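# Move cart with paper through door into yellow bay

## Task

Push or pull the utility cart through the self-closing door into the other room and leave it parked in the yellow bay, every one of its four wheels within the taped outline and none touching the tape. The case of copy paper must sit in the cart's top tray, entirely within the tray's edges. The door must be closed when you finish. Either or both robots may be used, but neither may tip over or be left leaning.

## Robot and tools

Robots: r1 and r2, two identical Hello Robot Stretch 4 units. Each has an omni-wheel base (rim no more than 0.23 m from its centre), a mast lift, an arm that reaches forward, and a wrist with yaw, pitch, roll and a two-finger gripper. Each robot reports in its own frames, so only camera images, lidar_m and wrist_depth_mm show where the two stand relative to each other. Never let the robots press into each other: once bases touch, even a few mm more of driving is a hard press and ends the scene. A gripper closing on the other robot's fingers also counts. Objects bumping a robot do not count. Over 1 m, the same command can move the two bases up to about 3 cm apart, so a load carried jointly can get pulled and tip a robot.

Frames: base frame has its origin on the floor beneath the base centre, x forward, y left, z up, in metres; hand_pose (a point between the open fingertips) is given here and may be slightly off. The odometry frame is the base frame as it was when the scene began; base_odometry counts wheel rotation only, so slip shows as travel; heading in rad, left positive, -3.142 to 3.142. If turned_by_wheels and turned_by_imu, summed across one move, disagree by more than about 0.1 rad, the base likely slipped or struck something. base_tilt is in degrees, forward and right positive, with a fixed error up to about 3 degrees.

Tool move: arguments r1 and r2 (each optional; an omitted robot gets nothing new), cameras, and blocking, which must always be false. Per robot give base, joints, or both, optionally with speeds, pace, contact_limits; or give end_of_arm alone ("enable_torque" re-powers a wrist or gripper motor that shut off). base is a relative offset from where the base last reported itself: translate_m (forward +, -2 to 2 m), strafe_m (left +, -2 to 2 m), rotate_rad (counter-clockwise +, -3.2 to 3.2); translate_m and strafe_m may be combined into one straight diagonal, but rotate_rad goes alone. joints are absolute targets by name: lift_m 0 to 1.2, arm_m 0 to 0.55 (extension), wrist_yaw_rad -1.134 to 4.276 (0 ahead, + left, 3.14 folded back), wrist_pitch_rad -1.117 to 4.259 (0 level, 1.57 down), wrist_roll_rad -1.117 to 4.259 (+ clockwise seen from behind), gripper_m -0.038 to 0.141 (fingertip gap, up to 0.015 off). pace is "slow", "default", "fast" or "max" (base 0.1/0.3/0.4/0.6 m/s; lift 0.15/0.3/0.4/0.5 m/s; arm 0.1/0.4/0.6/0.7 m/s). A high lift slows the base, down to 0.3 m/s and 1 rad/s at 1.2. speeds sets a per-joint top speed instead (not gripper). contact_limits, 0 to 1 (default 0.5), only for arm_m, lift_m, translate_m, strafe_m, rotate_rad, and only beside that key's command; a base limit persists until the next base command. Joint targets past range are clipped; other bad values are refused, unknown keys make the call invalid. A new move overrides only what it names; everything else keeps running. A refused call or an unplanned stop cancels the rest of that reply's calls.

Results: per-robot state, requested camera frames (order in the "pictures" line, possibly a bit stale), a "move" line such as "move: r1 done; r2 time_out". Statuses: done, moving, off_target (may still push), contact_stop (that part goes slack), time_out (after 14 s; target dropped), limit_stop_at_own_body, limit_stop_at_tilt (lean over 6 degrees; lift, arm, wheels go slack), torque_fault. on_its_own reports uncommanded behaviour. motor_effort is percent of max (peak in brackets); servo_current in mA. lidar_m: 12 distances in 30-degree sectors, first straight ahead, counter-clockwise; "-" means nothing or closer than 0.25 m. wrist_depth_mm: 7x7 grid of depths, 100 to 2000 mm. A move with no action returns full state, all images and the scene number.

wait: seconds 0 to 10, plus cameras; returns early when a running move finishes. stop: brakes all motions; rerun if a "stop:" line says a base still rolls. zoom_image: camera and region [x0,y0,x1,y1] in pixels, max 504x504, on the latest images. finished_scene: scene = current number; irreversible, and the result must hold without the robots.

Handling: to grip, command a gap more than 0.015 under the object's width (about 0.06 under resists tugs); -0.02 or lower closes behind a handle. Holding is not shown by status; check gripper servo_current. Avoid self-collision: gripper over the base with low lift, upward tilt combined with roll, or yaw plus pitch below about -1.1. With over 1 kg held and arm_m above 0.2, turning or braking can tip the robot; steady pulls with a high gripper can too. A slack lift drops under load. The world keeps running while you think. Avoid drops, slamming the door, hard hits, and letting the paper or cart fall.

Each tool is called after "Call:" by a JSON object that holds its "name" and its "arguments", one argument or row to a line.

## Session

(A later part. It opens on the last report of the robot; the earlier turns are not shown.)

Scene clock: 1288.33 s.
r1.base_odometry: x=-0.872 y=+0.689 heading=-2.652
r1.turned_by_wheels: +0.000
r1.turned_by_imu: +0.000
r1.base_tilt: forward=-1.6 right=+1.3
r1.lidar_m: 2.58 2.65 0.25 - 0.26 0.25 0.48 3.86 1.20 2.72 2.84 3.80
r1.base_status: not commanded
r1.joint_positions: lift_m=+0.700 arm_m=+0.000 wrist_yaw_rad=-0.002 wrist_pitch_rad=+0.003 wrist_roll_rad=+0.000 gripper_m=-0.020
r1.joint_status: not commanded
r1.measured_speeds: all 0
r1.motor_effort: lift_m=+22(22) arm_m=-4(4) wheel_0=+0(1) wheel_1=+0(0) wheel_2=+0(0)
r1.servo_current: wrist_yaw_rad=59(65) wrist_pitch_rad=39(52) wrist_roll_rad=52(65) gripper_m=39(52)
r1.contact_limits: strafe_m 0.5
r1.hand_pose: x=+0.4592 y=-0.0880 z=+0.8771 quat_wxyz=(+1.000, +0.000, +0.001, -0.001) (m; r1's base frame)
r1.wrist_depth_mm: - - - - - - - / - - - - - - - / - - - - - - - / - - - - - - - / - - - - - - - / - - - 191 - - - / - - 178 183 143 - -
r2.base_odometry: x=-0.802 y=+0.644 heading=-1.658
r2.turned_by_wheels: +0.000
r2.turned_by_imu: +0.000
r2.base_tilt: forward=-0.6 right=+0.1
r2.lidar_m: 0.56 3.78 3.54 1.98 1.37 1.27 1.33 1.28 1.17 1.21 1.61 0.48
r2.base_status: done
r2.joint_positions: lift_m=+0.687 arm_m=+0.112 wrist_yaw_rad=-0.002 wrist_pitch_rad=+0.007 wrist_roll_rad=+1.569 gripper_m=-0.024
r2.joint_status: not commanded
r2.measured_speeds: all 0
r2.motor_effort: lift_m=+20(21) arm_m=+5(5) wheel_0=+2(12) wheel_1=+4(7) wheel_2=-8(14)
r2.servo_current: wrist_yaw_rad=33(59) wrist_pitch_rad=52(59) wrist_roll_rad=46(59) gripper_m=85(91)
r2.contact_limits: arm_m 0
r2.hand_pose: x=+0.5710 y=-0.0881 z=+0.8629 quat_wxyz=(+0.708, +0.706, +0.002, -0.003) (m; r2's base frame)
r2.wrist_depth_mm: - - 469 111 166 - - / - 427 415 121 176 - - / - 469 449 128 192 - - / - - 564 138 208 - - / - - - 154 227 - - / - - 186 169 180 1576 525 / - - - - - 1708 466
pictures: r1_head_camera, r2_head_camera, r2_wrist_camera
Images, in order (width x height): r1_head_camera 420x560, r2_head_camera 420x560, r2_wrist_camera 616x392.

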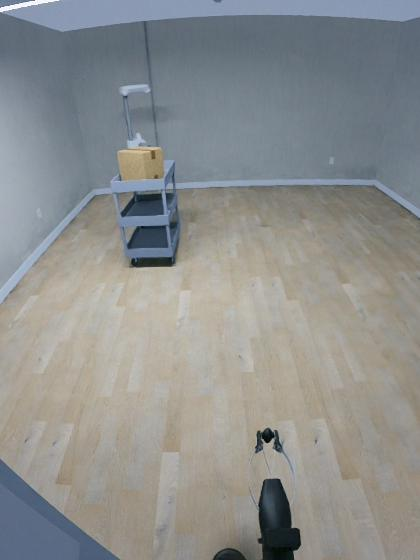

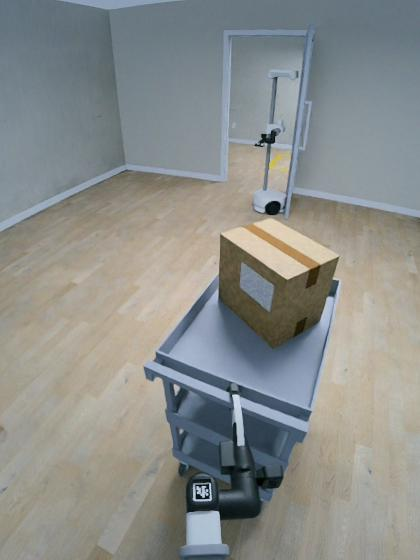

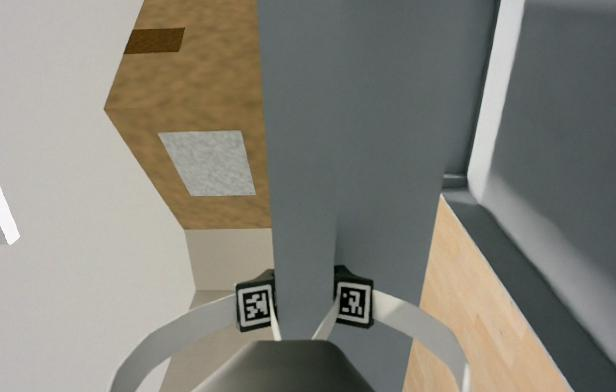

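Call:
{"name": "move", "arguments": {
  "blocking": false,
  "r2": {"base":{"rotate_rad":-0.2},"pace":"slow"}
}}

Call:
{"name": "wait", "arguments": {
  "seconds": 4
}}

Call:
{"name": "move", "arguments": {
  "blocking": false,
  "r2": {"base":{"strafe_m":0.35},"pace":"slow"}
}}

Call:
{"name": "wait", "arguments": {
  "seconds": 6,
  "cameras": ["r1_head_camera","r2_head_camera"]
}}

Scene clock: 1316.00 s.
move: r2 moving
r1: as last shown
r1.lidar_m: 2.58 2.62 0.25 - 0.25 0.25 0.44 3.84 1.19 2.74 2.85 3.79
r1.servo_current: wrist_yaw_rad=33(59) wrist_pitch_rad=46(46) wrist_roll_rad=46(59) gripper_m=46(46)
r1.contact_limits: strafe_m 0.5
r1.wrist_depth_mm: - - - - - - - / - - - - - - - / - - - - - - - / - - - - - - - / - - - - - - - / - - - 191 - - - / - - 178 183 144 - -
r2.base_odometry: x=-0.802 y=+0.644 heading=-1.779
r2.turned_by_wheels: -0.121
r2.turned_by_imu: -0.117
r2.base_tilt: forward=-0.7 right=+0.0
r2.lidar_m: 0.55 0.62 3.51 2.34 1.42 1.26 1.28 1.35 1.18 1.22 1.44 0.51
r2.base_status: rotate_rad moving
r2.joint_positions: lift_m=+0.687 arm_m=+0.112 wrist_yaw_rad=+0.009 wrist_pitch_rad=+0.007 wrist_roll_rad=+1.569 gripper_m=-0.024
r2.joint_status: not commanded
r2.measured_speeds: translate_m=+0.001 strafe_m=+0.000 rotate_rad=-0.427 lift_m=+0.000 arm_m=+0.000 wrist_yaw_rad=+0.001 wrist_pitch_rad=+0.000 wrist_roll_rad=+0.000
r2.motor_effort: lift_m=+20(21) arm_m=+6(6) wheel_0=+15(19) wheel_1=+8(11) wheel_2=+11(13)
r2.servo_current: wrist_yaw_rad=59(65) wrist_pitch_rad=52(52) wrist_roll_rad=46(59) gripper_m=78(91)
r2.contact_limits: arm_m 0
r2.hand_pose: x=+0.5719 y=-0.0848 z=+0.8629 quat_wxyz=(+0.708, +0.706, +0.006, +0.001) (m; r2's base frame)
r2.wrist_depth_mm: - - 554 124 178 - - / - 500 469 129 188 - - / - 436 430 137 198 - - / - - 512 146 214 - - / - - 634 156 226 - - / - - 195 169 179 1708 - / - - - - 257 - 484
pictures: none

Scene clock: 1316.67 s.
earlier move: r2 done
r1.base_odometry: x=-0.872 y=+0.689 heading=-2.652
r1.turned_by_wheels: +0.000
r1.turned_by_imu: +0.000
r1.base_tilt: forward=-1.6 right=+1.3
r1.lidar_m: 2.59 2.62 0.25 - 0.25 0.25 0.45 3.83 1.19 2.70 2.85 3.77
r1.base_status: not commanded
r1.joint_positions: lift_m=+0.700 arm_m=+0.000 wrist_yaw_rad=-0.002 wrist_pitch_rad=+0.003 wrist_roll_rad=+0.000 gripper_m=-0.020
r1.joint_status: not commanded
r1.measured_speeds: all 0
r1.motor_effort: lift_m=+22(22) arm_m=-4(4) wheel_0=+0(1) wheel_1=+0(0) wheel_2=+0(0)
r1.servo_current: wrist_yaw_rad=52(65) wrist_pitch_rad=39(52) wrist_roll_rad=52(65) gripper_m=46(46)
r1.contact_limits: strafe_m 0.5
r1.hand_pose: x=+0.4592 y=-0.0880 z=+0.8771 quat_wxyz=(+1.000, +0.000, +0.001, -0.001) (m; r1's base frame)
r1.wrist_depth_mm: - - - - - - - / - - - - - - - / - - - - - - - / - - - - - - - / - - - - - - - / - - - 191 - - - / - - 178 183 143 - -
r2.base_odometry: x=-0.802 y=+0.644 heading=-1.857
r2.turned_by_wheels: -0.078
r2.turned_by_imu: -0.076
r2.base_tilt: forward=-0.7 right=+0.0
r2.lidar_m: 0.52 0.56 3.53 2.63 1.49 1.28 1.27 1.39 1.19 1.20 1.40 0.52
r2.base_status: done
r2.joint_positions: lift_m=+0.687 arm_m=+0.112 wrist_yaw_rad=-0.001 wrist_pitch_rad=+0.007 wrist_roll_rad=+1.569 gripper_m=-0.024
r2.joint_status: not commanded
r2.measured_speeds: all 0
r2.motor_effort: lift_m=+20(21) arm_m=-4(6) wheel_0=+1(19) wheel_1=+3(11) wheel_2=+7(13)
r2.servo_current: wrist_yaw_rad=46(65) wrist_pitch_rad=52(52) wrist_roll_rad=52(59) gripper_m=85(91)
r2.contact_limits: arm_m 0
r2.hand_pose: x=+0.5712 y=-0.0878 z=+0.8629 quat_wxyz=(+0.708, +0.706, +0.002, -0.003) (m; r2's base frame)
r2.wrist_depth_mm: - - - 153 208 1576 1160 / - - - 157 214 759 - / - - 496 161 220 - - / - 484 462 165 226 831 - / - - 525 170 231 - - / - - 185 174 181 - - / - - - - - - 525
wait: 0.67 of 4 s (r2 has come to rest)
pictures: none

Scene clock: 1317.17 s.
move: r2 moving
r1: as last shown
r1.base_tilt: forward=-1.6 right=+1.2
r1.lidar_m: 2.60 2.63 0.25 - 0.25 0.25 0.45 3.87 1.20 2.72 2.84 3.82
r1.servo_current: wrist_yaw_rad=39(52) wrist_pitch_rad=46(46) wrist_roll_rad=52(52) gripper_m=46(46)
r1.contact_limits: strafe_m 0.5
r1.wrist_depth_mm: - - - - - - - / - - - - - - - / - - - - - - - / - - - - - - - / - - - - - - - / - - - 191 - - - / - - 178 183 144 - -
r2.base_odometry: x=-0.789 y=+0.640 heading=-1.857
r2.turned_by_wheels: +0.000
r2.turned_by_imu: +0.000
r2.base_tilt: forward=-0.7 right=+0.0
r2.lidar_m: 0.54 0.56 3.50 2.60 1.50 1.27 1.26 1.40 1.20 1.20 1.42 0.53
r2.base_status: strafe_m moving
r2.joint_positions: lift_m=+0.687 arm_m=+0.112 wrist_yaw_rad=-0.001 wrist_pitch_rad=+0.007 wrist_roll_rad=+1.569 gripper_m=-0.024
r2.joint_status: not commanded
r2.measured_speeds: translate_m=+0.000 strafe_m=+0.056 rotate_rad=-0.002 lift_m=+0.000 arm_m=+0.000 wrist_yaw_rad=+0.000 wrist_pitch_rad=+0.000 wrist_roll_rad=+0.000
r2.motor_effort: lift_m=+20(21) arm_m=-4(4) wheel_0=-10(13) wheel_1=+7(9) wheel_2=+0(6)
r2.servo_current: wrist_yaw_rad=52(59) wrist_pitch_rad=46(52) wrist_roll_rad=39(52) gripper_m=85(91)
r2.contact_limits: arm_m 0
r2.hand_pose: x=+0.5712 y=-0.0878 z=+0.8629 quat_wxyz=(+0.708, +0.706, +0.002, -0.003) (m; r2's base frame)
r2.wrist_depth_mm: - - - 152 208 1537 1160 / - - - 157 213 759 - / - - 496 160 220 - - / - 484 462 166 225 831 - / - - 535 170 231 - - / - - 185 174 180 - - / - - - - - - 517
pictures: none

Scene clock: 1321.30 s.
earlier move: r2 done
r1.base_odometry: x=-0.872 y=+0.689 heading=-2.652
r1.turned_by_wheels: +0.000
r1.turned_by_imu: +0.000
r1.base_tilt: forward=-1.6 right=+1.3
r1.lidar_m: 2.61 2.77 0.25 - 0.25 0.25 0.45 3.86 1.17 2.72 2.83 3.80
r1.base_status: not commanded
r1.joint_positions: lift_m=+0.700 arm_m=+0.000 wrist_yaw_rad=-0.002 wrist_pitch_rad=+0.003 wrist_roll_rad=+0.000 gripper_m=-0.020
r1.joint_status: not commanded
r1.measured_speeds: all 0
r1.motor_effort: lift_m=+22(22) arm_m=-4(4) wheel_0=+0(1) wheel_1=+0(0) wheel_2=+0(0)
r1.servo_current: wrist_yaw_rad=33(65) wrist_pitch_rad=46(52) wrist_roll_rad=59(72) gripper_m=46(52)
r1.contact_limits: strafe_m 0.5
r1.hand_pose: x=+0.4592 y=-0.0880 z=+0.8771 quat_wxyz=(+1.000, +0.000, +0.001, -0.001) (m; r1's base frame)
r1.wrist_depth_mm: - - - - - - - / - - - - - - - / - - - - - - - / - - - - - - - / - - - - - - - / - - - 190 - - - / - - 178 183 143 - -
r2.base_odometry: x=-0.467 y=+0.545 heading=-1.857
r2.turned_by_wheels: +0.000
r2.turned_by_imu: -0.001
r2.base_tilt: forward=-0.7 right=+0.1
r2.lidar_m: 0.56 3.76 3.21 2.45 1.40 1.20 1.19 1.38 1.54 1.53 1.77 0.42
r2.base_status: done
r2.joint_positions: lift_m=+0.687 arm_m=+0.112 wrist_yaw_rad=-0.003 wrist_pitch_rad=+0.007 wrist_roll_rad=+1.569 gripper_m=-0.024
r2.joint_status: not commanded
r2.measured_speeds: all 0
r2.motor_effort: lift_m=+20(21) arm_m=-4(4) wheel_0=-6(13) wheel_1=+4(9) wheel_2=+0(6)
r2.servo_current: wrist_yaw_rad=52(65) wrist_pitch_rad=46(52) wrist_roll_rad=46(65) gripper_m=85(91)
r2.contact_limits: arm_m 0
r2.hand_pose: x=+0.5710 y=-0.0884 z=+0.8629 quat_wxyz=(+0.708, +0.706, +0.001, -0.004) (m; r2's base frame)
r2.wrist_depth_mm: - 399 397 - 147 - - / - 387 389 102 162 - - / - - 500 108 179 - - / - - - 126 199 - - / - - - 139 224 1708 - / - - 186 164 179 1618 484 / - - - - - 1863 442
wait: 4.13 of 6 s (r2 has come to rest)
pictures: r1_head_camera, r2_head_camera
Images, in order (width x height): r1_head_camera 420x560, r2_head_camera 420x560.

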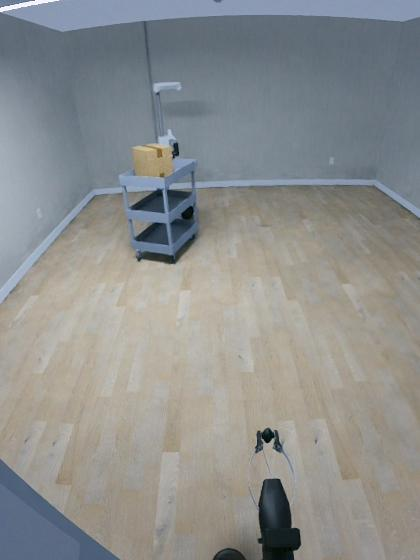

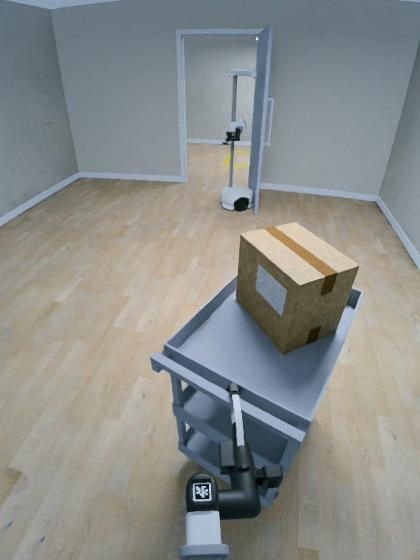

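Call:
{"name": "move", "arguments": {
  "blocking": false,
  "r2": {"base":{"rotate_rad":-0.3},"pace":"slow"}
}}

Call:
{"name": "wait", "arguments": {
  "seconds": 8
}}

Call:
{"name": "move", "arguments": {
  "blocking": false,
  "r2": {"base":{"strafe_m":0.35},"pace":"slow"}
}}

Call:
{"name": "wait", "arguments": {
  "seconds": 8,
  "cameras": ["r2_head_camera"]
}}

Call:
{"name": "move", "arguments": {
  "blocking": false,
  "r2": {"base":{"rotate_rad":-0.32},"pace":"slow"}
}}

Call:
{"name": "wait", "arguments": {
  "seconds": 8,
  "cameras": ["r1_head_camera","r2_head_camera"]
}}

Scene clock: 1328.03 s.
move: r2 moving
r1: as last shown
r1.lidar_m: 2.59 2.73 0.25 - 0.25 0.25 0.45 3.84 1.19 2.72 2.84 3.83
r1.servo_current: wrist_yaw_rad=52(65) wrist_pitch_rad=39(52) wrist_roll_rad=46(52) gripper_m=39(46)
r1.contact_limits: strafe_m 0.5
r1.wrist_depth_mm: - - - - - - - / - - - - - - - / - - - - - - - / - - - - - - - / - - - - - - - / - - - 191 - - - / - - 178 183 143 - -
r2.base_odometry: x=-0.467 y=+0.545 heading=-1.981
r2.turned_by_wheels: -0.124
r2.turned_by_imu: -0.119
r2.base_tilt: forward=-0.6 right=+0.0
r2.lidar_m: 0.53 0.63 3.21 3.17 1.52 1.21 1.17 1.29 1.52 1.52 1.66 0.47
r2.base_status: rotate_rad moving
r2.joint_positions: lift_m=+0.687 arm_m=+0.112 wrist_yaw_rad=+0.008 wrist_pitch_rad=+0.007 wrist_roll_rad=+1.569 gripper_m=-0.024
r2.joint_status: not commanded
r2.measured_speeds: translate_m=-0.001 strafe_m=+0.000 rotate_rad=-0.495 lift_m=+0.000 arm_m=+0.000 wrist_yaw_rad=+0.000 wrist_pitch_rad=+0.000 wrist_roll_rad=+0.000
r2.motor_effort: lift_m=+20(21) arm_m=-3(4) wheel_0=+12(17) wheel_1=+9(11) wheel_2=+14(14)
r2.servo_current: wrist_yaw_rad=59(65) wrist_pitch_rad=52(52) wrist_roll_rad=46(65) gripper_m=78(91)
r2.contact_limits: arm_m 0
r2.hand_pose: x=+0.5719 y=-0.0852 z=+0.8629 quat_wxyz=(+0.708, +0.706, +0.005, +0.000) (m; r2's base frame)
r2.wrist_depth_mm: - - 477 110 166 - - / - 430 421 120 175 - - / - 462 442 127 191 - - / - - 559 137 206 - - / - - - 152 224 - - / - - 188 167 179 1618 512 / - - - - 267 - 469
pictures: none

Scene clock: 1328.93 s.
earlier move: r2 done
r1.base_odometry: x=-0.872 y=+0.689 heading=-2.652
r1.turned_by_wheels: +0.000
r1.turned_by_imu: +0.000
r1.base_tilt: forward=-1.6 right=+1.3
r1.lidar_m: 2.65 2.73 0.25 - 0.25 0.25 0.44 3.85 1.20 2.71 2.84 3.77
r1.base_status: not commanded
r1.joint_positions: lift_m=+0.700 arm_m=+0.000 wrist_yaw_rad=-0.002 wrist_pitch_rad=+0.003 wrist_roll_rad=+0.000 gripper_m=-0.020
r1.joint_status: not commanded
r1.measured_speeds: all 0
r1.motor_effort: lift_m=+22(22) arm_m=-4(4) wheel_0=+0(1) wheel_1=+0(0) wheel_2=+0(0)
r1.servo_current: wrist_yaw_rad=52(72) wrist_pitch_rad=46(52) wrist_roll_rad=59(65) gripper_m=39(46)
r1.contact_limits: strafe_m 0.5
r1.hand_pose: x=+0.4592 y=-0.0880 z=+0.8771 quat_wxyz=(+1.000, +0.000, +0.001, -0.001) (m; r1's base frame)
r1.wrist_depth_mm: - - - - - - - / - - - - - - - / - - - - - - - / - - - - - - - / - - - - - - - / - - - 191 - - - / - - 177 183 144 - -
r2.base_odometry: x=-0.467 y=+0.545 heading=-2.156
r2.turned_by_wheels: -0.175
r2.turned_by_imu: -0.170
r2.base_tilt: forward=-0.7 right=+0.1
r2.lidar_m: 0.50 0.53 3.36 3.20 1.80 1.26 1.19 1.24 1.61 1.54 1.58 0.53
r2.base_status: done
r2.joint_positions: lift_m=+0.687 arm_m=+0.112 wrist_yaw_rad=+0.003 wrist_pitch_rad=+0.007 wrist_roll_rad=+1.569 gripper_m=-0.024
r2.joint_status: not commanded
r2.measured_speeds: all 0
r2.motor_effort: lift_m=+21(21) arm_m=+4(5) wheel_0=+5(17) wheel_1=+5(11) wheel_2=+3(14)
r2.servo_current: wrist_yaw_rad=46(65) wrist_pitch_rad=46(59) wrist_roll_rad=46(65) gripper_m=85(91)
r2.contact_limits: arm_m 0
r2.hand_pose: x=+0.5715 y=-0.0866 z=+0.8629 quat_wxyz=(+0.708, +0.706, +0.004, -0.002) (m; r2's base frame)
r2.wrist_depth_mm: - - - 160 219 1576 1160 / - - - 163 221 1537 - / - - 539 166 224 820 - / - - 462 227 228 831 - / - - 508 171 232 842 - / - - 187 174 181 - - / - - - - - - -
wait: 0.90 of 8 s (r2 has come to rest)
pictures: none

Scene clock: 1329.43 s.
move: r2 moving
r1: as last shown
r1.lidar_m: 2.63 2.73 0.25 - 0.25 0.25 0.47 3.87 1.20 2.71 2.82 3.79
r1.motor_effort: lift_m=+22(22) arm_m=-4(4) wheel_0=+0(0) wheel_1=+0(0) wheel_2=+0(0)
r1.servo_current: wrist_yaw_rad=52(59) wrist_pitch_rad=46(46) wrist_roll_rad=46(59) gripper_m=39(46)
r1.contact_limits: strafe_m 0.5
r1.wrist_depth_mm: - - - - - - - / - - - - - - - / - - - - - - - / - - - - - - - / - - - - - - - / - - - 191 - - - / - - 178 183 143 - -
r2.base_odometry: x=-0.455 y=+0.537 heading=-2.157
r2.turned_by_wheels: +0.000
r2.turned_by_imu: +0.000
r2.base_tilt: forward=-0.7 right=+0.1
r2.lidar_m: 0.51 0.55 3.34 3.20 1.81 1.28 1.19 1.23 1.61 1.55 1.59 0.53
r2.base_status: strafe_m moving
r2.joint_positions: lift_m=+0.687 arm_m=+0.112 wrist_yaw_rad=+0.000 wrist_pitch_rad=+0.007 wrist_roll_rad=+1.569 gripper_m=-0.024
r2.joint_status: not commanded
r2.measured_speeds: translate_m=+0.000 strafe_m=+0.055 rotate_rad=-0.001 lift_m=+0.000 arm_m=+0.000 wrist_yaw_rad=-0.015 wrist_pitch_rad=+0.000 wrist_roll_rad=+0.000
r2.motor_effort: lift_m=+20(21) arm_m=+4(5) wheel_0=-11(11) wheel_1=+6(10) wheel_2=-1(3)
r2.servo_current: wrist_yaw_rad=39(52) wrist_pitch_rad=46(52) wrist_roll_rad=39(52) gripper_m=85(85)
r2.contact_limits: arm_m 0
r2.hand_pose: x=+0.5713 y=-0.0873 z=+0.8629 quat_wxyz=(+0.708, +0.706, +0.003, -0.002) (m; r2's base frame)
r2.wrist_depth_mm: - - - 163 219 1537 1160 / - - - 164 223 1576 - / - - 544 167 227 820 - / - - 462 228 229 831 - / - - 508 171 233 842 - / - - 185 174 180 - - / - - - - - - -
pictures: none

Scene clock: 1333.57 s.
earlier move: r2 done
r1.base_odometry: x=-0.872 y=+0.689 heading=-2.652
r1.turned_by_wheels: +0.000
r1.turned_by_imu: +0.000
r1.base_tilt: forward=-1.6 right=+1.3
r1.lidar_m: 2.63 2.88 0.25 - 0.25 0.25 0.46 3.85 1.19 2.74 2.84 3.80
r1.base_status: not commanded
r1.joint_positions: lift_m=+0.700 arm_m=+0.000 wrist_yaw_rad=-0.002 wrist_pitch_rad=+0.003 wrist_roll_rad=+0.000 gripper_m=-0.020
r1.joint_status: not commanded
r1.measured_speeds: all 0
r1.motor_effort: lift_m=+22(22) arm_m=-4(4) wheel_0=+0(1) wheel_1=+0(0) wheel_2=+0(0)
r1.servo_current: wrist_yaw_rad=33(72) wrist_pitch_rad=39(52) wrist_roll_rad=52(65) gripper_m=39(52)
r1.contact_limits: strafe_m 0.5
r1.hand_pose: x=+0.4592 y=-0.0880 z=+0.8771 quat_wxyz=(+1.000, +0.000, +0.001, -0.001) (m; r1's base frame)
r1.wrist_depth_mm: - - - - - - - / - - - - - - - / - - - - - - - / - - - - - - - / - - - - - - - / - - - 191 - - - / - - 178 183 144 - -
r2.base_odometry: x=-0.175 y=+0.352 heading=-2.156
r2.turned_by_wheels: +0.000
r2.turned_by_imu: +0.000
r2.base_tilt: forward=-0.7 right=+0.1
r2.lidar_m: 0.56 4.27 3.02 2.85 1.80 1.29 1.18 1.25 1.68 1.87 1.93 0.46
r2.base_status: done
r2.joint_positions: lift_m=+0.687 arm_m=+0.112 wrist_yaw_rad=-0.004 wrist_pitch_rad=+0.007 wrist_roll_rad=+1.569 gripper_m=-0.024
r2.joint_status: not commanded
r2.measured_speeds: all 0
r2.motor_effort: lift_m=+20(21) arm_m=+4(5) wheel_0=-4(13) wheel_1=+4(10) wheel_2=+0(3)
r2.servo_current: wrist_yaw_rad=59(59) wrist_pitch_rad=46(59) wrist_roll_rad=52(65) gripper_m=85(91)
r2.contact_limits: arm_m 0
r2.hand_pose: x=+0.5709 y=-0.0885 z=+0.8629 quat_wxyz=(+0.708, +0.706, +0.001, -0.004) (m; r2's base frame)
r2.wrist_depth_mm: - 402 402 - 150 - - / - 387 389 102 163 - - / - - 496 111 180 - - / - - - 127 200 - - / - - - 144 225 1708 - / - - 186 160 180 1618 492 / - - - - - - 1182
wait: 4.13 of 8 s (r2 has come to rest)
pictures: r2_head_camera
Images, in order (width x height): r2_head_camera 420x560.

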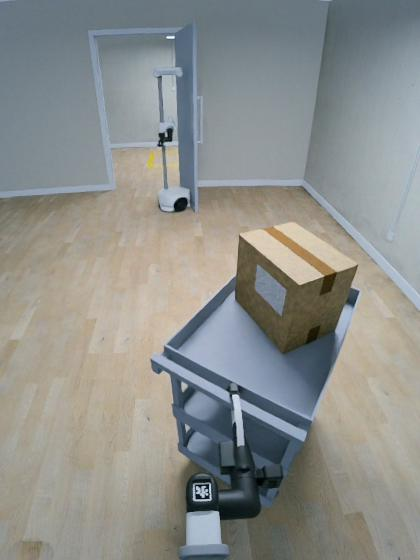

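Scene clock: 1334.07 s.
move: r2 moving
r1: as last shown
r1.lidar_m: 2.66 2.87 0.25 - 0.25 0.25 0.46 3.85 1.17 2.72 2.83 3.80
r1.servo_current: wrist_yaw_rad=52(59) wrist_pitch_rad=46(46) wrist_roll_rad=52(59) gripper_m=39(52)
r1.contact_limits: strafe_m 0.5
r1.wrist_depth_mm: - - - - - - - / - - - - - - - / - - - - - - - / - - - - - - - / - - - - - - - / - - - 190 - - - / - - 178 183 144 - -
r2.base_odometry: x=-0.175 y=+0.352 heading=-2.280
r2.turned_by_wheels: -0.124
r2.turned_by_imu: -0.120
r2.base_tilt: forward=-0.7 right=+0.0
r2.lidar_m: 0.53 0.66 3.16 2.83 2.11 1.33 1.20 1.20 1.51 1.87 1.89 0.49
r2.base_status: rotate_rad moving
r2.joint_positions: lift_m=+0.687 arm_m=+0.112 wrist_yaw_rad=+0.008 wrist_pitch_rad=+0.007 wrist_roll_rad=+1.569 gripper_m=-0.024
r2.joint_status: not commanded
r2.measured_speeds: translate_m=-0.001 strafe_m=+0.000 rotate_rad=-0.493 lift_m=+0.000 arm_m=+0.000 wrist_yaw_rad=+0.000 wrist_pitch_rad=+0.000 wrist_roll_rad=+0.000
r2.motor_effort: lift_m=+21(21) arm_m=+5(5) wheel_0=+11(16) wheel_1=+9(11) wheel_2=+15(15)
r2.servo_current: wrist_yaw_rad=52(59) wrist_pitch_rad=52(52) wrist_roll_rad=39(52) gripper_m=85(91)
r2.contact_limits: arm_m 0
r2.hand_pose: x=+0.5719 y=-0.0852 z=+0.8629 quat_wxyz=(+0.708, +0.706, +0.005, +0.000) (m; r2's base frame)
r2.wrist_depth_mm: - - 469 108 165 - - / - 427 415 119 177 - - / - 466 445 126 190 - - / - - 559 137 206 - - / - - - 152 224 - - / - - 187 166 178 1576 500 / - - - - 267 - 469
pictures: none

Scene clock: 1335.03 s.
earlier move: r2 done
r1.base_odometry: x=-0.872 y=+0.689 heading=-2.652
r1.turned_by_wheels: +0.000
r1.turned_by_imu: +0.000
r1.base_tilt: forward=-1.5 right=+1.2
r1.lidar_m: 2.65 2.81 0.25 - 0.25 0.25 0.47 3.84 1.19 2.71 2.86 3.78
r1.base_status: not commanded
r1.joint_positions: lift_m=+0.700 arm_m=+0.000 wrist_yaw_rad=-0.002 wrist_pitch_rad=+0.003 wrist_roll_rad=+0.000 gripper_m=-0.020
r1.joint_status: not commanded
r1.measured_speeds: all 0
r1.motor_effort: lift_m=+22(22) arm_m=-4(4) wheel_0=+0(1) wheel_1=+0(0) wheel_2=+0(0)
r1.servo_current: wrist_yaw_rad=33(65) wrist_pitch_rad=39(52) wrist_roll_rad=65(65) gripper_m=39(52)
r1.contact_limits: strafe_m 0.5
r1.hand_pose: x=+0.4592 y=-0.0880 z=+0.8771 quat_wxyz=(+1.000, +0.000, +0.001, -0.001) (m; r1's base frame)
r1.wrist_depth_mm: - - - - - - - / - - - - - - - / - - - - - - - / - - - - - - - / - - - - - - - / - - - 191 - - - / - - 178 183 144 - -
r2.base_odometry: x=-0.175 y=+0.352 heading=-2.475
r2.turned_by_wheels: -0.195
r2.turned_by_imu: -0.189
r2.base_tilt: forward=-0.7 right=+0.1
r2.lidar_m: 0.51 0.54 3.55 2.86 2.85 1.51 1.21 1.20 1.33 1.89 1.88 0.55
r2.base_status: done
r2.joint_positions: lift_m=+0.687 arm_m=+0.112 wrist_yaw_rad=+0.006 wrist_pitch_rad=+0.007 wrist_roll_rad=+1.569 gripper_m=-0.024
r2.joint_status: not commanded
r2.measured_speeds: all 0
r2.motor_effort: lift_m=+20(21) arm_m=+4(5) wheel_0=+4(16) wheel_1=+6(11) wheel_2=+5(15)
r2.servo_current: wrist_yaw_rad=59(72) wrist_pitch_rad=46(52) wrist_roll_rad=46(59) gripper_m=85(91)
r2.contact_limits: arm_m 0
r2.hand_pose: x=+0.5717 y=-0.0858 z=+0.8629 quat_wxyz=(+0.708, +0.706, +0.005, -0.001) (m; r2's base frame)
r2.wrist_depth_mm: - - - 167 227 255 1118 / - - - 169 229 1661 574 / - - 591 171 230 - - / - - 462 230 231 831 - / - - 500 173 233 831 - / - - 187 173 180 - - / - - - - 236 - -
wait: 0.97 of 8 s (r2 has come to rest)
pictures: r1_head_camera, r2_head_camera
Images, in order (width x height): r1_head_camera 420x560, r2_head_camera 420x560.

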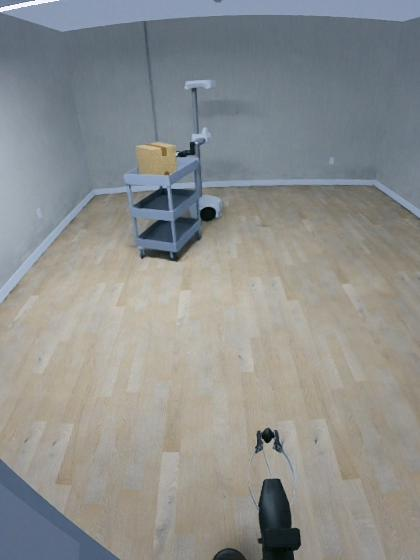

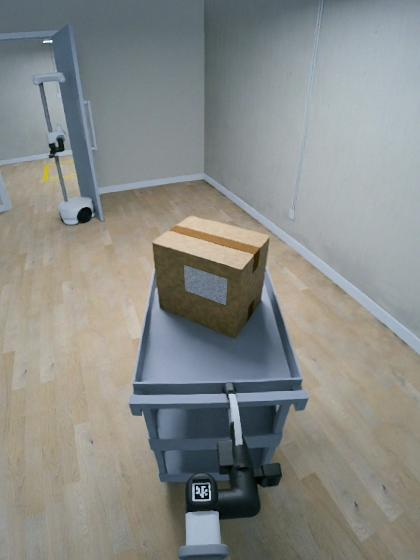

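Call:
{"name": "move", "arguments": {
  "blocking": false,
  "r2": {"base":{"strafe_m":0.38},"pace":"slow"}
}}

Call:
{"name": "wait", "arguments": {
  "seconds": 8
}}

Call:
{"name": "move", "arguments": {
  "blocking": false,
  "r2": {"base":{"rotate_rad":-0.33},"pace":"slow"}
}}

Call:
{"name": "wait", "arguments": {
  "seconds": 8,
  "cameras": ["r2_head_camera"]
}}

Call:
{"name": "move", "arguments": {
  "blocking": false,
  "r2": {"base":{"strafe_m":0.38},"pace":"slow"}
}}

Call:
{"name": "wait", "arguments": {
  "seconds": 8
}}

Call:
{"name": "move", "arguments": {
  "blocking": false,
  "r2": {"base":{"rotate_rad":-0.33},"pace":"slow"}
}}

Call:
{"name": "wait", "arguments": {
  "seconds": 8,
  "cameras": ["r1_head_camera","r2_head_camera"]
}}

Scene clock: 1344.07 s.
move: r2 moving
r1: as last shown
r1.base_tilt: forward=-1.6 right=+1.3
r1.lidar_m: 2.65 2.83 0.25 - 0.25 0.25 0.46 3.86 1.20 2.70 2.83 3.82
r1.servo_current: wrist_yaw_rad=65(65) wrist_pitch_rad=46(46) wrist_roll_rad=59(59) gripper_m=39(46)
r1.contact_limits: strafe_m 0.5
r2.base_odometry: x=-0.167 y=+0.341 heading=-2.475
r2.turned_by_wheels: +0.000
r2.turned_by_imu: +0.000
r2.base_tilt: forward=-0.6 right=+0.1
r2.lidar_m: 0.52 0.53 3.50 2.87 2.84 1.55 1.23 1.20 1.36 1.92 1.87 0.53
r2.base_status: strafe_m moving
r2.joint_positions: lift_m=+0.687 arm_m=+0.112 wrist_yaw_rad=+0.002 wrist_pitch_rad=+0.007 wrist_roll_rad=+1.569 gripper_m=-0.024
r2.joint_status: not commanded
r2.measured_speeds: translate_m=+0.000 strafe_m=+0.055 rotate_rad=-0.001 lift_m=+0.000 arm_m=+0.000 wrist_yaw_rad=-0.012 wrist_pitch_rad=+0.000 wrist_roll_rad=+0.000
r2.motor_effort: lift_m=+20(21) arm_m=+4(5) wheel_0=-6(9) wheel_1=+7(10) wheel_2=+0(5)
r2.servo_current: wrist_yaw_rad=46(59) wrist_pitch_rad=52(52) wrist_roll_rad=46(59) gripper_m=85(91)
r2.contact_limits: arm_m 0
r2.hand_pose: x=+0.5714 y=-0.0867 z=+0.8629 quat_wxyz=(+0.708, +0.706, +0.003, -0.002) (m; r2's base frame)
r2.wrist_depth_mm: - - - 169 228 256 1060 / - - - 170 229 1661 574 / - - 591 171 231 831 - / - - 466 232 232 842 - / - - 496 173 233 854 - / - - 185 173 180 - - / - - - - 236 - -
pictures: none

Scene clock: 1348.50 s.
earlier move: r2 done
r1.base_odometry: x=-0.872 y=+0.689 heading=-2.652
r1.turned_by_wheels: +0.000
r1.turned_by_imu: +0.000
r1.base_tilt: forward=-1.6 right=+1.3
r1.lidar_m: 2.67 2.94 0.25 - 0.25 0.25 0.45 3.85 1.17 2.74 2.84 3.80
r1.base_status: not commanded
r1.joint_positions: lift_m=+0.700 arm_m=+0.000 wrist_yaw_rad=-0.002 wrist_pitch_rad=+0.003 wrist_roll_rad=+0.000 gripper_m=-0.020
r1.joint_status: not commanded
r1.measured_speeds: all 0
r1.motor_effort: lift_m=+22(22) arm_m=-4(4) wheel_0=+0(1) wheel_1=+0(0) wheel_2=+0(0)
r1.servo_current: wrist_yaw_rad=52(72) wrist_pitch_rad=39(52) wrist_roll_rad=52(65) gripper_m=39(52)
r1.contact_limits: strafe_m 0.5
r1.hand_pose: x=+0.4592 y=-0.0880 z=+0.8771 quat_wxyz=(+1.000, +0.000, +0.001, -0.001) (m; r1's base frame)
r1.wrist_depth_mm: - - - - - - - / - - - - - - - / - - - - - - - / - - - - - - - / - - - - - - - / - - - 191 - - - / - - 178 183 144 - -
r2.base_odometry: x=+0.059 y=+0.054 heading=-2.475
r2.turned_by_wheels: +0.000
r2.turned_by_imu: -0.001
r2.base_tilt: forward=-0.7 right=+0.1
r2.lidar_m: 0.56 3.25 3.12 2.53 2.49 1.69 1.36 1.32 1.50 2.26 2.23 0.45
r2.base_status: done
r2.joint_positions: lift_m=+0.687 arm_m=+0.112 wrist_yaw_rad=-0.005 wrist_pitch_rad=+0.007 wrist_roll_rad=+1.569 gripper_m=-0.024
r2.joint_status: not commanded
r2.measured_speeds: all 0
r2.motor_effort: lift_m=+21(21) arm_m=+5(5) wheel_0=-6(14) wheel_1=+4(10) wheel_2=+0(5)
r2.servo_current: wrist_yaw_rad=52(65) wrist_pitch_rad=46(59) wrist_roll_rad=59(65) gripper_m=78(91)
r2.contact_limits: arm_m 0
r2.hand_pose: x=+0.5708 y=-0.0888 z=+0.8629 quat_wxyz=(+0.708, +0.706, +0.001, -0.004) (m; r2's base frame)
r2.wrist_depth_mm: - 418 415 102 156 - - / - 394 392 107 167 - - / - - 484 115 183 - - / - - 634 129 203 - - / - - - 146 225 1756 - / - - 186 167 180 1576 508 / - - - - - - 1205
wait: 4.43 of 8 s (r2 has come to rest)
pictures: none

Scene clock: 1349.00 s.
move: r2 moving
r1: as last shown
r1.lidar_m: 2.64 2.91 0.25 - 0.25 0.25 0.47 3.85 1.21 2.73 2.84 3.76
r1.motor_effort: lift_m=+22(22) arm_m=-4(4) wheel_0=+0(0) wheel_1=+0(0) wheel_2=+0(0)
r1.servo_current: wrist_yaw_rad=52(59) wrist_pitch_rad=39(52) wrist_roll_rad=59(59) gripper_m=46(46)
r1.contact_limits: strafe_m 0.5
r1.wrist_depth_mm: - - - - - - - / - - - - - - - / - - - - - - - / - - - - - - - / - - - - - - - / - - - 191 - - - / - - 177 183 143 - -
r2.base_odometry: x=+0.059 y=+0.053 heading=-2.599
r2.turned_by_wheels: -0.124
r2.turned_by_imu: -0.120
r2.base_tilt: forward=-0.6 right=+0.0
r2.lidar_m: 0.55 0.61 3.44 2.56 2.50 1.88 1.37 1.32 1.42 2.01 2.22 0.49
r2.base_status: rotate_rad moving
r2.joint_positions: lift_m=+0.687 arm_m=+0.112 wrist_yaw_rad=+0.007 wrist_pitch_rad=+0.007 wrist_roll_rad=+1.569 gripper_m=-0.024
r2.joint_status: not commanded
r2.measured_speeds: translate_m=-0.001 strafe_m=+0.001 rotate_rad=-0.489 lift_m=+0.000 arm_m=+0.000 wrist_yaw_rad=+0.000 wrist_pitch_rad=+0.000 wrist_roll_rad=+0.000
r2.motor_effort: lift_m=+20(21) arm_m=+5(5) wheel_0=+15(16) wheel_1=+10(10) wheel_2=+14(15)
r2.servo_current: wrist_yaw_rad=59(59) wrist_pitch_rad=52(59) wrist_roll_rad=46(52) gripper_m=85(91)
r2.contact_limits: arm_m 0
r2.hand_pose: x=+0.5718 y=-0.0853 z=+0.8629 quat_wxyz=(+0.708, +0.706, +0.005, +0.000) (m; r2's base frame)
r2.wrist_depth_mm: - - 480 112 167 - - / - 433 427 121 179 - - / - 459 442 129 192 - - / - - 554 139 206 - - / - - - 153 224 - - / - - - 167 179 1618 512 / - - - - 265 - 473
pictures: none

Scene clock: 1349.93 s.
earlier move: r2 done
r1.base_odometry: x=-0.872 y=+0.689 heading=-2.652
r1.turned_by_wheels: +0.000
r1.turned_by_imu: +0.000
r1.base_tilt: forward=-1.6 right=+1.2
r1.lidar_m: 2.64 2.91 0.25 - 0.25 0.25 0.45 3.87 1.20 2.74 2.84 3.82
r1.base_status: not commanded
r1.joint_positions: lift_m=+0.700 arm_m=+0.000 wrist_yaw_rad=-0.002 wrist_pitch_rad=+0.003 wrist_roll_rad=+0.000 gripper_m=-0.020
r1.joint_status: not commanded
r1.measured_speeds: all 0
r1.motor_effort: lift_m=+22(22) arm_m=-4(4) wheel_0=+0(1) wheel_1=+0(0) wheel_2=+0(0)
r1.servo_current: wrist_yaw_rad=46(65) wrist_pitch_rad=39(52) wrist_roll_rad=46(65) gripper_m=39(52)
r1.contact_limits: strafe_m 0.5
r1.hand_pose: x=+0.4592 y=-0.0880 z=+0.8771 quat_wxyz=(+1.000, +0.000, +0.001, -0.001) (m; r1's base frame)
r1.wrist_depth_mm: - - - - - - - / - - - - - - - / - - - - - - - / - - - - - - - / - - - - - - - / - - - 191 - - - / - - 178 183 144 - -
r2.base_odometry: x=+0.059 y=+0.054 heading=-2.804
r2.turned_by_wheels: -0.205
r2.turned_by_imu: -0.199
r2.base_tilt: forward=-0.7 right=+0.1
r2.lidar_m: 0.49 0.54 4.30 2.77 2.48 2.33 1.49 1.33 1.36 1.67 2.23 0.54
r2.base_status: done
r2.joint_positions: lift_m=+0.687 arm_m=+0.112 wrist_yaw_rad=+0.005 wrist_pitch_rad=+0.007 wrist_roll_rad=+1.569 gripper_m=-0.024
r2.joint_status: not commanded
r2.measured_speeds: all 0
r2.motor_effort: lift_m=+20(21) arm_m=+2(5) wheel_0=+6(16) wheel_1=+5(10) wheel_2=+4(15)
r2.servo_current: wrist_yaw_rad=46(59) wrist_pitch_rad=46(59) wrist_roll_rad=46(52) gripper_m=91(91)
r2.contact_limits: arm_m 0
r2.hand_pose: x=+0.5717 y=-0.0860 z=+0.8629 quat_wxyz=(+0.708, +0.706, +0.004, -0.001) (m; r2's base frame)
r2.wrist_depth_mm: - - - 173 233 252 1118 / - - - 173 233 1661 1118 / - - 621 173 233 809 - / - - 469 234 234 820 - / - - 488 174 235 854 - / - - 187 174 180 - - / - - 603 - 234 - -
wait: 0.93 of 8 s (r2 has come to rest)
pictures: r2_head_camera
Images, in order (width x height): r2_head_camera 420x560.

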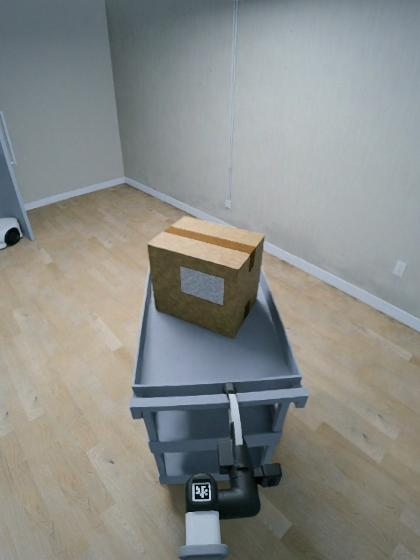

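Scene clock: 1350.43 s.
move: r2 moving
r1: as last shown
r1.base_tilt: forward=-1.6 right=+1.3
r1.lidar_m: 2.66 2.93 0.25 - 0.25 0.25 0.46 3.87 1.19 2.71 2.85 3.81
r1.motor_effort: lift_m=+22(22) arm_m=-4(4) wheel_0=+0(0) wheel_1=+0(0) wheel_2=+0(0)
r1.servo_current: wrist_yaw_rad=39(65) wrist_pitch_rad=33(46) wrist_roll_rad=52(59) gripper_m=46(52)
r1.contact_limits: strafe_m 0.5
r1.wrist_depth_mm: - - - - - - - / - - - - - - - / - - - - - - - / - - - - - - - / - - - - - - - / - - - 191 - - - / - - 178 183 143 - -
r2.base_odometry: x=+0.064 y=+0.040 heading=-2.804
r2.turned_by_wheels: +0.000
r2.turned_by_imu: +0.000
r2.base_tilt: forward=-0.7 right=+0.1
r2.lidar_m: 0.50 0.52 4.32 2.77 2.46 2.33 1.49 1.34 1.33 1.70 2.25 0.55
r2.base_status: strafe_m moving
r2.joint_positions: lift_m=+0.687 arm_m=+0.112 wrist_yaw_rad=+0.001 wrist_pitch_rad=+0.007 wrist_roll_rad=+1.569 gripper_m=-0.024
r2.joint_status: not commanded
r2.measured_speeds: translate_m=+0.001 strafe_m=+0.057 rotate_rad=-0.004 lift_m=+0.000 arm_m=+0.000 wrist_yaw_rad=-0.018 wrist_pitch_rad=+0.000 wrist_roll_rad=+0.000
r2.motor_effort: lift_m=+21(21) arm_m=+1(2) wheel_0=-11(11) wheel_1=+7(9) wheel_2=+1(3)
r2.servo_current: wrist_yaw_rad=39(52) wrist_pitch_rad=52(52) wrist_roll_rad=39(65) gripper_m=78(91)
r2.contact_limits: arm_m 0
r2.hand_pose: x=+0.5714 y=-0.0870 z=+0.8629 quat_wxyz=(+0.708, +0.706, +0.003, -0.002) (m; r2's base frame)
r2.wrist_depth_mm: - - - 174 236 254 1060 / - - - 175 235 1661 1098 / - - 634 174 236 788 - / - - 473 233 235 831 - / - - 488 174 234 842 - / - - 185 174 180 - - / - - 597 - 234 - -
pictures: none

Scene clock: 1354.87 s.
earlier move: r2 done
r1.base_odometry: x=-0.872 y=+0.689 heading=-2.652
r1.turned_by_wheels: +0.000
r1.turned_by_imu: +0.000
r1.base_tilt: forward=-1.6 right=+1.3
r1.lidar_m: 2.66 2.92 0.25 - 0.25 0.25 0.43 3.87 1.18 2.71 2.85 3.81
r1.base_status: not commanded
r1.joint_positions: lift_m=+0.700 arm_m=+0.000 wrist_yaw_rad=-0.002 wrist_pitch_rad=+0.003 wrist_roll_rad=+0.000 gripper_m=-0.020
r1.joint_status: not commanded
r1.measured_speeds: all 0
r1.motor_effort: lift_m=+22(22) arm_m=-4(4) wheel_0=+0(1) wheel_1=+0(0) wheel_2=+0(0)
r1.servo_current: wrist_yaw_rad=52(72) wrist_pitch_rad=39(52) wrist_roll_rad=52(65) gripper_m=39(52)
r1.contact_limits: strafe_m 0.5
r1.hand_pose: x=+0.4592 y=-0.0880 z=+0.8771 quat_wxyz=(+1.000, +0.000, +0.001, -0.001) (m; r1's base frame)
r1.wrist_depth_mm: - - - - - - - / - - - - - - - / - - - - - - - / - - - - - - - / - - - - - - - / - - - 191 - - - / - - 178 183 143 - -
r2.base_odometry: x=+0.185 y=-0.305 heading=-2.804
r2.turned_by_wheels: +0.000
r2.turned_by_imu: -0.001
r2.base_tilt: forward=-0.7 right=+0.0
r2.lidar_m: 0.56 3.01 3.87 2.48 2.20 2.25 1.74 1.58 1.58 1.95 2.53 0.47
r2.base_status: done
r2.joint_positions: lift_m=+0.687 arm_m=+0.112 wrist_yaw_rad=-0.005 wrist_pitch_rad=+0.007 wrist_roll_rad=+1.569 gripper_m=-0.024
r2.joint_status: not commanded
r2.measured_speeds: all 0
r2.motor_effort: lift_m=+21(21) arm_m=-2(3) wheel_0=-6(16) wheel_1=+3(9) wheel_2=-1(3)
r2.servo_current: wrist_yaw_rad=39(72) wrist_pitch_rad=52(59) wrist_roll_rad=52(65) gripper_m=78(91)
r2.contact_limits: arm_m 0
r2.hand_pose: x=+0.5708 y=-0.0889 z=+0.8629 quat_wxyz=(+0.708, +0.706, +0.001, -0.004) (m; r2's base frame)
r2.wrist_depth_mm: - 418 418 102 156 - - / - 397 397 109 169 - - / - - 480 117 184 - - / - - 634 130 203 - - / - - - 148 224 1808 - / - - 186 167 179 1618 492 / - - - - - - 1160
wait: 4.43 of 8 s (r2 has come to rest)
pictures: none

Scene clock: 1355.37 s.
move: r2 moving
r1: as last shown
r1.lidar_m: 2.66 2.92 0.25 - 0.25 0.25 0.43 3.85 1.17 2.75 2.86 3.79
r1.motor_effort: lift_m=+22(22) arm_m=-4(4) wheel_0=+0(0) wheel_1=+0(0) wheel_2=+0(0)
r1.servo_current: wrist_yaw_rad=33(59) wrist_pitch_rad=39(52) wrist_roll_rad=39(65) gripper_m=39(52)
r1.contact_limits: strafe_m 0.5
r2.base_odometry: x=+0.185 y=-0.305 heading=-2.928
r2.turned_by_wheels: -0.124
r2.turned_by_imu: -0.120
r2.base_tilt: forward=-0.7 right=+0.1
r2.lidar_m: 0.55 0.64 4.21 2.63 2.20 2.19 1.87 1.58 1.58 1.81 2.53 0.48
r2.base_status: rotate_rad moving
r2.joint_positions: lift_m=+0.687 arm_m=+0.112 wrist_yaw_rad=+0.008 wrist_pitch_rad=+0.007 wrist_roll_rad=+1.569 gripper_m=-0.024
r2.joint_status: not commanded
r2.measured_speeds: translate_m=+0.000 strafe_m=+0.000 rotate_rad=-0.493 lift_m=+0.000 arm_m=+0.000 wrist_yaw_rad=+0.000 wrist_pitch_rad=+0.000 wrist_roll_rad=+0.000
r2.motor_effort: lift_m=+21(21) arm_m=+3(3) wheel_0=+15(17) wheel_1=+10(10) wheel_2=+15(15)
r2.servo_current: wrist_yaw_rad=52(65) wrist_pitch_rad=46(52) wrist_roll_rad=52(52) gripper_m=78(91)
r2.contact_limits: arm_m 0
r2.hand_pose: x=+0.5719 y=-0.0852 z=+0.8629 quat_wxyz=(+0.708, +0.706, +0.005, +0.000) (m; r2's base frame)
r2.wrist_depth_mm: - - 496 118 173 - - / - 445 433 125 182 - - / - 452 442 132 194 - - / - - 539 143 209 - - / - - - 153 225 - - / - - 187 168 179 1618 512 / - - - - - - 477
pictures: none

Scene clock: 1356.30 s.
earlier move: r2 done
r1.base_odometry: x=-0.872 y=+0.689 heading=-2.652
r1.turned_by_wheels: +0.000
r1.turned_by_imu: +0.000
r1.base_tilt: forward=-1.6 right=+1.3
r1.lidar_m: 2.66 2.93 0.25 - 0.25 0.25 0.45 3.85 1.19 2.71 2.86 3.81
r1.base_status: not commanded
r1.joint_positions: lift_m=+0.700 arm_m=+0.000 wrist_yaw_rad=-0.002 wrist_pitch_rad=+0.003 wrist_roll_rad=+0.000 gripper_m=-0.020
r1.joint_status: not commanded
r1.measured_speeds: all 0
r1.motor_effort: lift_m=+22(22) arm_m=-4(4) wheel_0=+0(1) wheel_1=+0(0) wheel_2=+0(0)
r1.servo_current: wrist_yaw_rad=39(72) wrist_pitch_rad=46(52) wrist_roll_rad=46(72) gripper_m=39(52)
r1.contact_limits: strafe_m 0.5
r1.hand_pose: x=+0.4592 y=-0.0880 z=+0.8771 quat_wxyz=(+1.000, +0.000, +0.001, -0.001) (m; r1's base frame)
r1.wrist_depth_mm: - - - - - - - / - - - - - - - / - - - - - - - / - - - - - - - / - - - - - - - / - - - 191 - - - / - - 177 183 144 - -
r2.base_odometry: x=+0.185 y=-0.305 heading=-3.133
r2.turned_by_wheels: -0.205
r2.turned_by_imu: -0.199
r2.base_tilt: forward=-0.6 right=+0.1
r2.lidar_m: 0.50 0.53 3.05 3.08 2.27 2.18 2.15 1.63 1.57 1.68 2.36 0.52
r2.base_status: done
r2.joint_positions: lift_m=+0.687 arm_m=+0.112 wrist_yaw_rad=+0.003 wrist_pitch_rad=+0.007 wrist_roll_rad=+1.569 gripper_m=-0.024
r2.joint_status: not commanded
r2.measured_speeds: all 0
r2.motor_effort: lift_m=+20(21) arm_m=+4(5) wheel_0=+6(17) wheel_1=+5(10) wheel_2=+4(15)
r2.servo_current: wrist_yaw_rad=52(65) wrist_pitch_rad=52(52) wrist_roll_rad=39(59) gripper_m=85(91)
r2.contact_limits: arm_m 0
r2.hand_pose: x=+0.5715 y=-0.0866 z=+0.8629 quat_wxyz=(+0.708, +0.706, +0.004, -0.002) (m; r2's base frame)
r2.wrist_depth_mm: - - - 175 236 254 1078 / - - - 175 236 1661 569 / - - 647 175 236 798 - / - - 477 234 235 831 - / - - 480 174 235 831 - / - - 187 174 180 - - / - - 585 - 233 - -
wait: 0.93 of 8 s (r2 has come to rest)
pictures: r1_head_camera, r2_head_camera
Images, in order (width x height): r1_head_camera 420x560, r2_head_camera 420x560.

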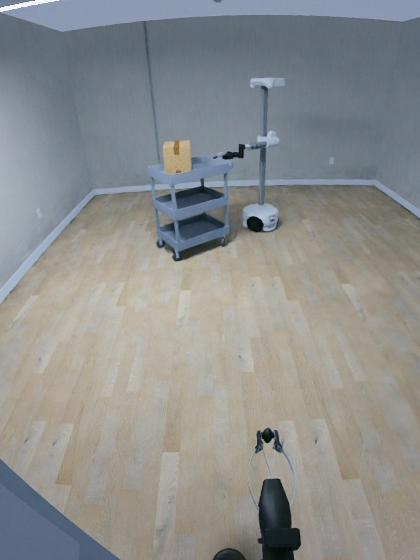

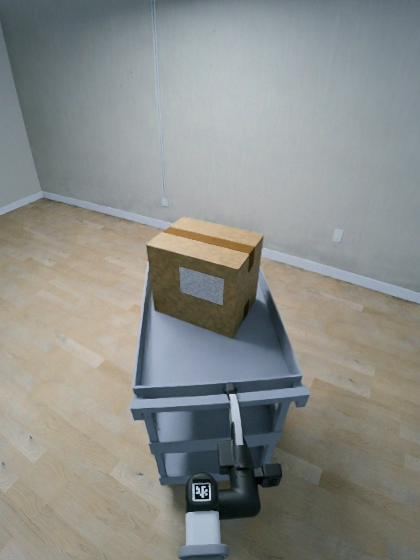

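Call:
{"name": "move", "arguments": {
  "blocking": false,
  "r2": {"base":{"translate_m":-1.1,"strafe_m":0.1},"pace":"slow"}
}}

Call:
{"name": "wait", "arguments": {
  "seconds": 10
}}

Call:
{"name": "wait", "arguments": {
  "seconds": 5,
  "cameras": ["r1_head_camera","r2_head_camera"]
}}

Scene clock: 1372.83 s.
move: r2 moving
r1: as last shown
r1.lidar_m: 2.68 2.92 0.25 - 0.25 0.25 0.47 3.84 1.19 2.73 2.85 3.82
r1.servo_current: wrist_yaw_rad=26(59) wrist_pitch_rad=39(46) wrist_roll_rad=52(65) gripper_m=39(46)
r1.contact_limits: strafe_m 0.5
r1.wrist_depth_mm: - - - - - - - / - - - - - - - / - - - - - - - / - - - - - - - / - - - - - - - / - - - 190 - - - / - - 178 184 144 - -
r2.base_odometry: x=+0.197 y=-0.306 heading=-3.133
r2.turned_by_wheels: +0.000
r2.turned_by_imu: +0.000
r2.base_tilt: forward=-0.7 right=+0.1
r2.lidar_m: 0.51 0.54 3.05 3.07 2.24 2.17 2.20 1.61 1.55 1.66 2.31 0.55
r2.base_status: translate_m moving; strafe_m moving
r2.joint_positions: lift_m=+0.687 arm_m=+0.112 wrist_yaw_rad=+0.003 wrist_pitch_rad=+0.007 wrist_roll_rad=+1.569 gripper_m=-0.024
r2.joint_status: not commanded
r2.measured_speeds: translate_m=-0.049 strafe_m=+0.004 rotate_rad=-0.002 lift_m=+0.000 arm_m=+0.000 wrist_yaw_rad=+0.000 wrist_pitch_rad=+0.000 wrist_roll_rad=+0.000
r2.motor_effort: lift_m=+20(21) arm_m=+4(5) wheel_0=-5(7) wheel_1=-6(6) wheel_2=+13(14)
r2.servo_current: wrist_yaw_rad=46(52) wrist_pitch_rad=39(52) wrist_roll_rad=46(59) gripper_m=85(91)
r2.contact_limits: arm_m 0
r2.hand_pose: x=+0.5715 y=-0.0866 z=+0.8629 quat_wxyz=(+0.708, +0.706, +0.004, -0.002) (m; r2's base frame)
r2.wrist_depth_mm: - - - 175 236 253 1098 / - - - 175 235 1661 1118 / - - 634 175 236 788 - / - - 477 234 234 842 - / - - 484 174 235 831 - / - - 187 174 181 - - / - - 591 - - - -
pictures: none

Scene clock: 1382.83 s.
earlier move: r2 moving
r1.base_odometry: x=-0.872 y=+0.689 heading=-2.652
r1.turned_by_wheels: +0.000
r1.turned_by_imu: -0.001
r1.base_tilt: forward=-1.6 right=+1.3
r1.lidar_m: 3.16 2.94 0.25 - 0.25 0.25 0.46 3.84 1.20 2.74 2.85 3.67
r1.base_status: not commanded
r1.joint_positions: lift_m=+0.700 arm_m=+0.000 wrist_yaw_rad=-0.002 wrist_pitch_rad=+0.003 wrist_roll_rad=+0.000 gripper_m=-0.020
r1.joint_status: not commanded
r1.measured_speeds: all 0
r1.motor_effort: lift_m=+22(23) arm_m=-4(4) wheel_0=+0(1) wheel_1=+0(1) wheel_2=+0(0)
r1.servo_current: wrist_yaw_rad=65(72) wrist_pitch_rad=46(52) wrist_roll_rad=39(78) gripper_m=39(52)
r1.contact_limits: strafe_m 0.5
r1.hand_pose: x=+0.4592 y=-0.0880 z=+0.8771 quat_wxyz=(+1.000, +0.000, +0.001, -0.001) (m; r1's base frame)
r1.wrist_depth_mm: - - - - - - - / - - - - - - - / - - - - - - - / - - - - - - - / - - - - - - - / - - - 190 - - - / - - 178 183 143 - -
r2.base_odometry: x=+1.182 y=-0.388 heading=-3.134
r2.turned_by_wheels: +0.000
r2.turned_by_imu: -0.002
r2.base_tilt: forward=-0.7 right=+0.1
r2.lidar_m: 0.50 0.54 4.65 1.87 1.37 1.32 1.39 1.16 1.12 1.20 1.68 0.54
r2.base_status: translate_m moving; strafe_m moving
r2.joint_positions: lift_m=+0.687 arm_m=+0.112 wrist_yaw_rad=+0.000 wrist_pitch_rad=+0.007 wrist_roll_rad=+1.569 gripper_m=-0.024
r2.joint_status: not commanded
r2.measured_speeds: translate_m=-0.100 strafe_m=+0.008 rotate_rad=+0.005 lift_m=+0.000 arm_m=+0.000 wrist_yaw_rad=+0.000 wrist_pitch_rad=+0.000 wrist_roll_rad=+0.000
r2.motor_effort: lift_m=+20(21) arm_m=+4(5) wheel_0=-10(14) wheel_1=-6(9) wheel_2=+7(14)
r2.servo_current: wrist_yaw_rad=46(72) wrist_pitch_rad=46(59) wrist_roll_rad=39(65) gripper_m=91(91)
r2.contact_limits: arm_m 0
r2.hand_pose: x=+0.5713 y=-0.0874 z=+0.8629 quat_wxyz=(+0.708, +0.706, +0.003, -0.003) (m; r2's base frame)
r2.wrist_depth_mm: - - - 172 232 259 1042 / - - - 173 232 1661 535 / - - 609 173 234 831 - / - - 466 234 233 842 - / - - 492 174 234 831 - / - - 185 174 180 - - / - - 603 - 236 - -
wait: 10.00 s; no rest
pictures: none

Scene clock: 1384.67 s.
earlier move: r2 done
r1.base_odometry: x=-0.872 y=+0.689 heading=-2.652
r1.turned_by_wheels: +0.000
r1.turned_by_imu: +0.000
r1.base_tilt: forward=-1.6 right=+1.3
r1.lidar_m: 3.23 2.92 0.25 - 0.25 0.25 0.46 3.85 1.19 2.75 2.85 3.64
r1.base_status: not commanded
r1.joint_positions: lift_m=+0.700 arm_m=+0.000 wrist_yaw_rad=-0.002 wrist_pitch_rad=+0.003 wrist_roll_rad=+0.000 gripper_m=-0.020
r1.joint_status: not commanded
r1.measured_speeds: all 0
r1.motor_effort: lift_m=+22(23) arm_m=-4(4) wheel_0=+0(1) wheel_1=+0(1) wheel_2=+0(0)
r1.servo_current: wrist_yaw_rad=59(78) wrist_pitch_rad=39(52) wrist_roll_rad=59(85) gripper_m=46(52)
r1.contact_limits: strafe_m 0.5
r1.hand_pose: x=+0.4592 y=-0.0880 z=+0.8771 quat_wxyz=(+1.000, +0.000, +0.001, -0.001) (m; r1's base frame)
r1.wrist_depth_mm: - - - - - - - / - - - - - - - / - - - - - - - / - - - - - - - / - - - - - - - / - - - 191 - - - / - - 178 183 143 - -
r2.base_odometry: x=+1.286 y=-0.396 heading=-3.134
r2.turned_by_wheels: +0.000
r2.turned_by_imu: -0.001
r2.base_tilt: forward=-0.7 right=+0.1
r2.lidar_m: 0.51 0.52 4.37 1.70 1.24 1.21 1.31 1.11 1.08 1.15 1.61 0.55
r2.base_status: done
r2.joint_positions: lift_m=+0.687 arm_m=+0.112 wrist_yaw_rad=+0.000 wrist_pitch_rad=+0.007 wrist_roll_rad=+1.569 gripper_m=-0.024
r2.joint_status: not commanded
r2.measured_speeds: all 0
r2.motor_effort: lift_m=+21(21) arm_m=+4(5) wheel_0=-7(14) wheel_1=-5(9) wheel_2=+4(14)
r2.servo_current: wrist_yaw_rad=46(72) wrist_pitch_rad=52(59) wrist_roll_rad=46(65) gripper_m=85(91)
r2.contact_limits: arm_m 0
r2.hand_pose: x=+0.5712 y=-0.0875 z=+0.8629 quat_wxyz=(+0.708, +0.706, +0.002, -0.003) (m; r2's base frame)
r2.wrist_depth_mm: - - - 172 233 260 1042 / - - - 173 233 1661 539 / - - 609 173 233 820 - / - - 462 233 234 831 - / - - 492 174 234 842 - / - - 185 174 180 - - / - - 603 - 234 - -
wait: 1.83 of 5 s (r2 has come to rest)
pictures: r1_head_camera, r2_head_camera
Images, in order (width x height): r1_head_camera 420x560, r2_head_camera 420x560.

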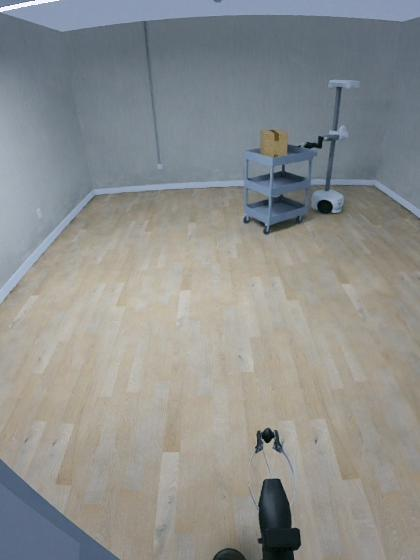

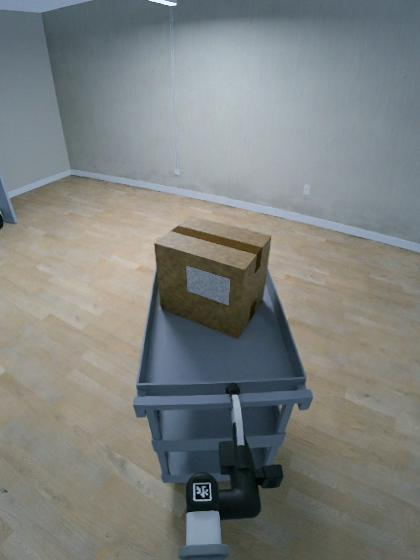

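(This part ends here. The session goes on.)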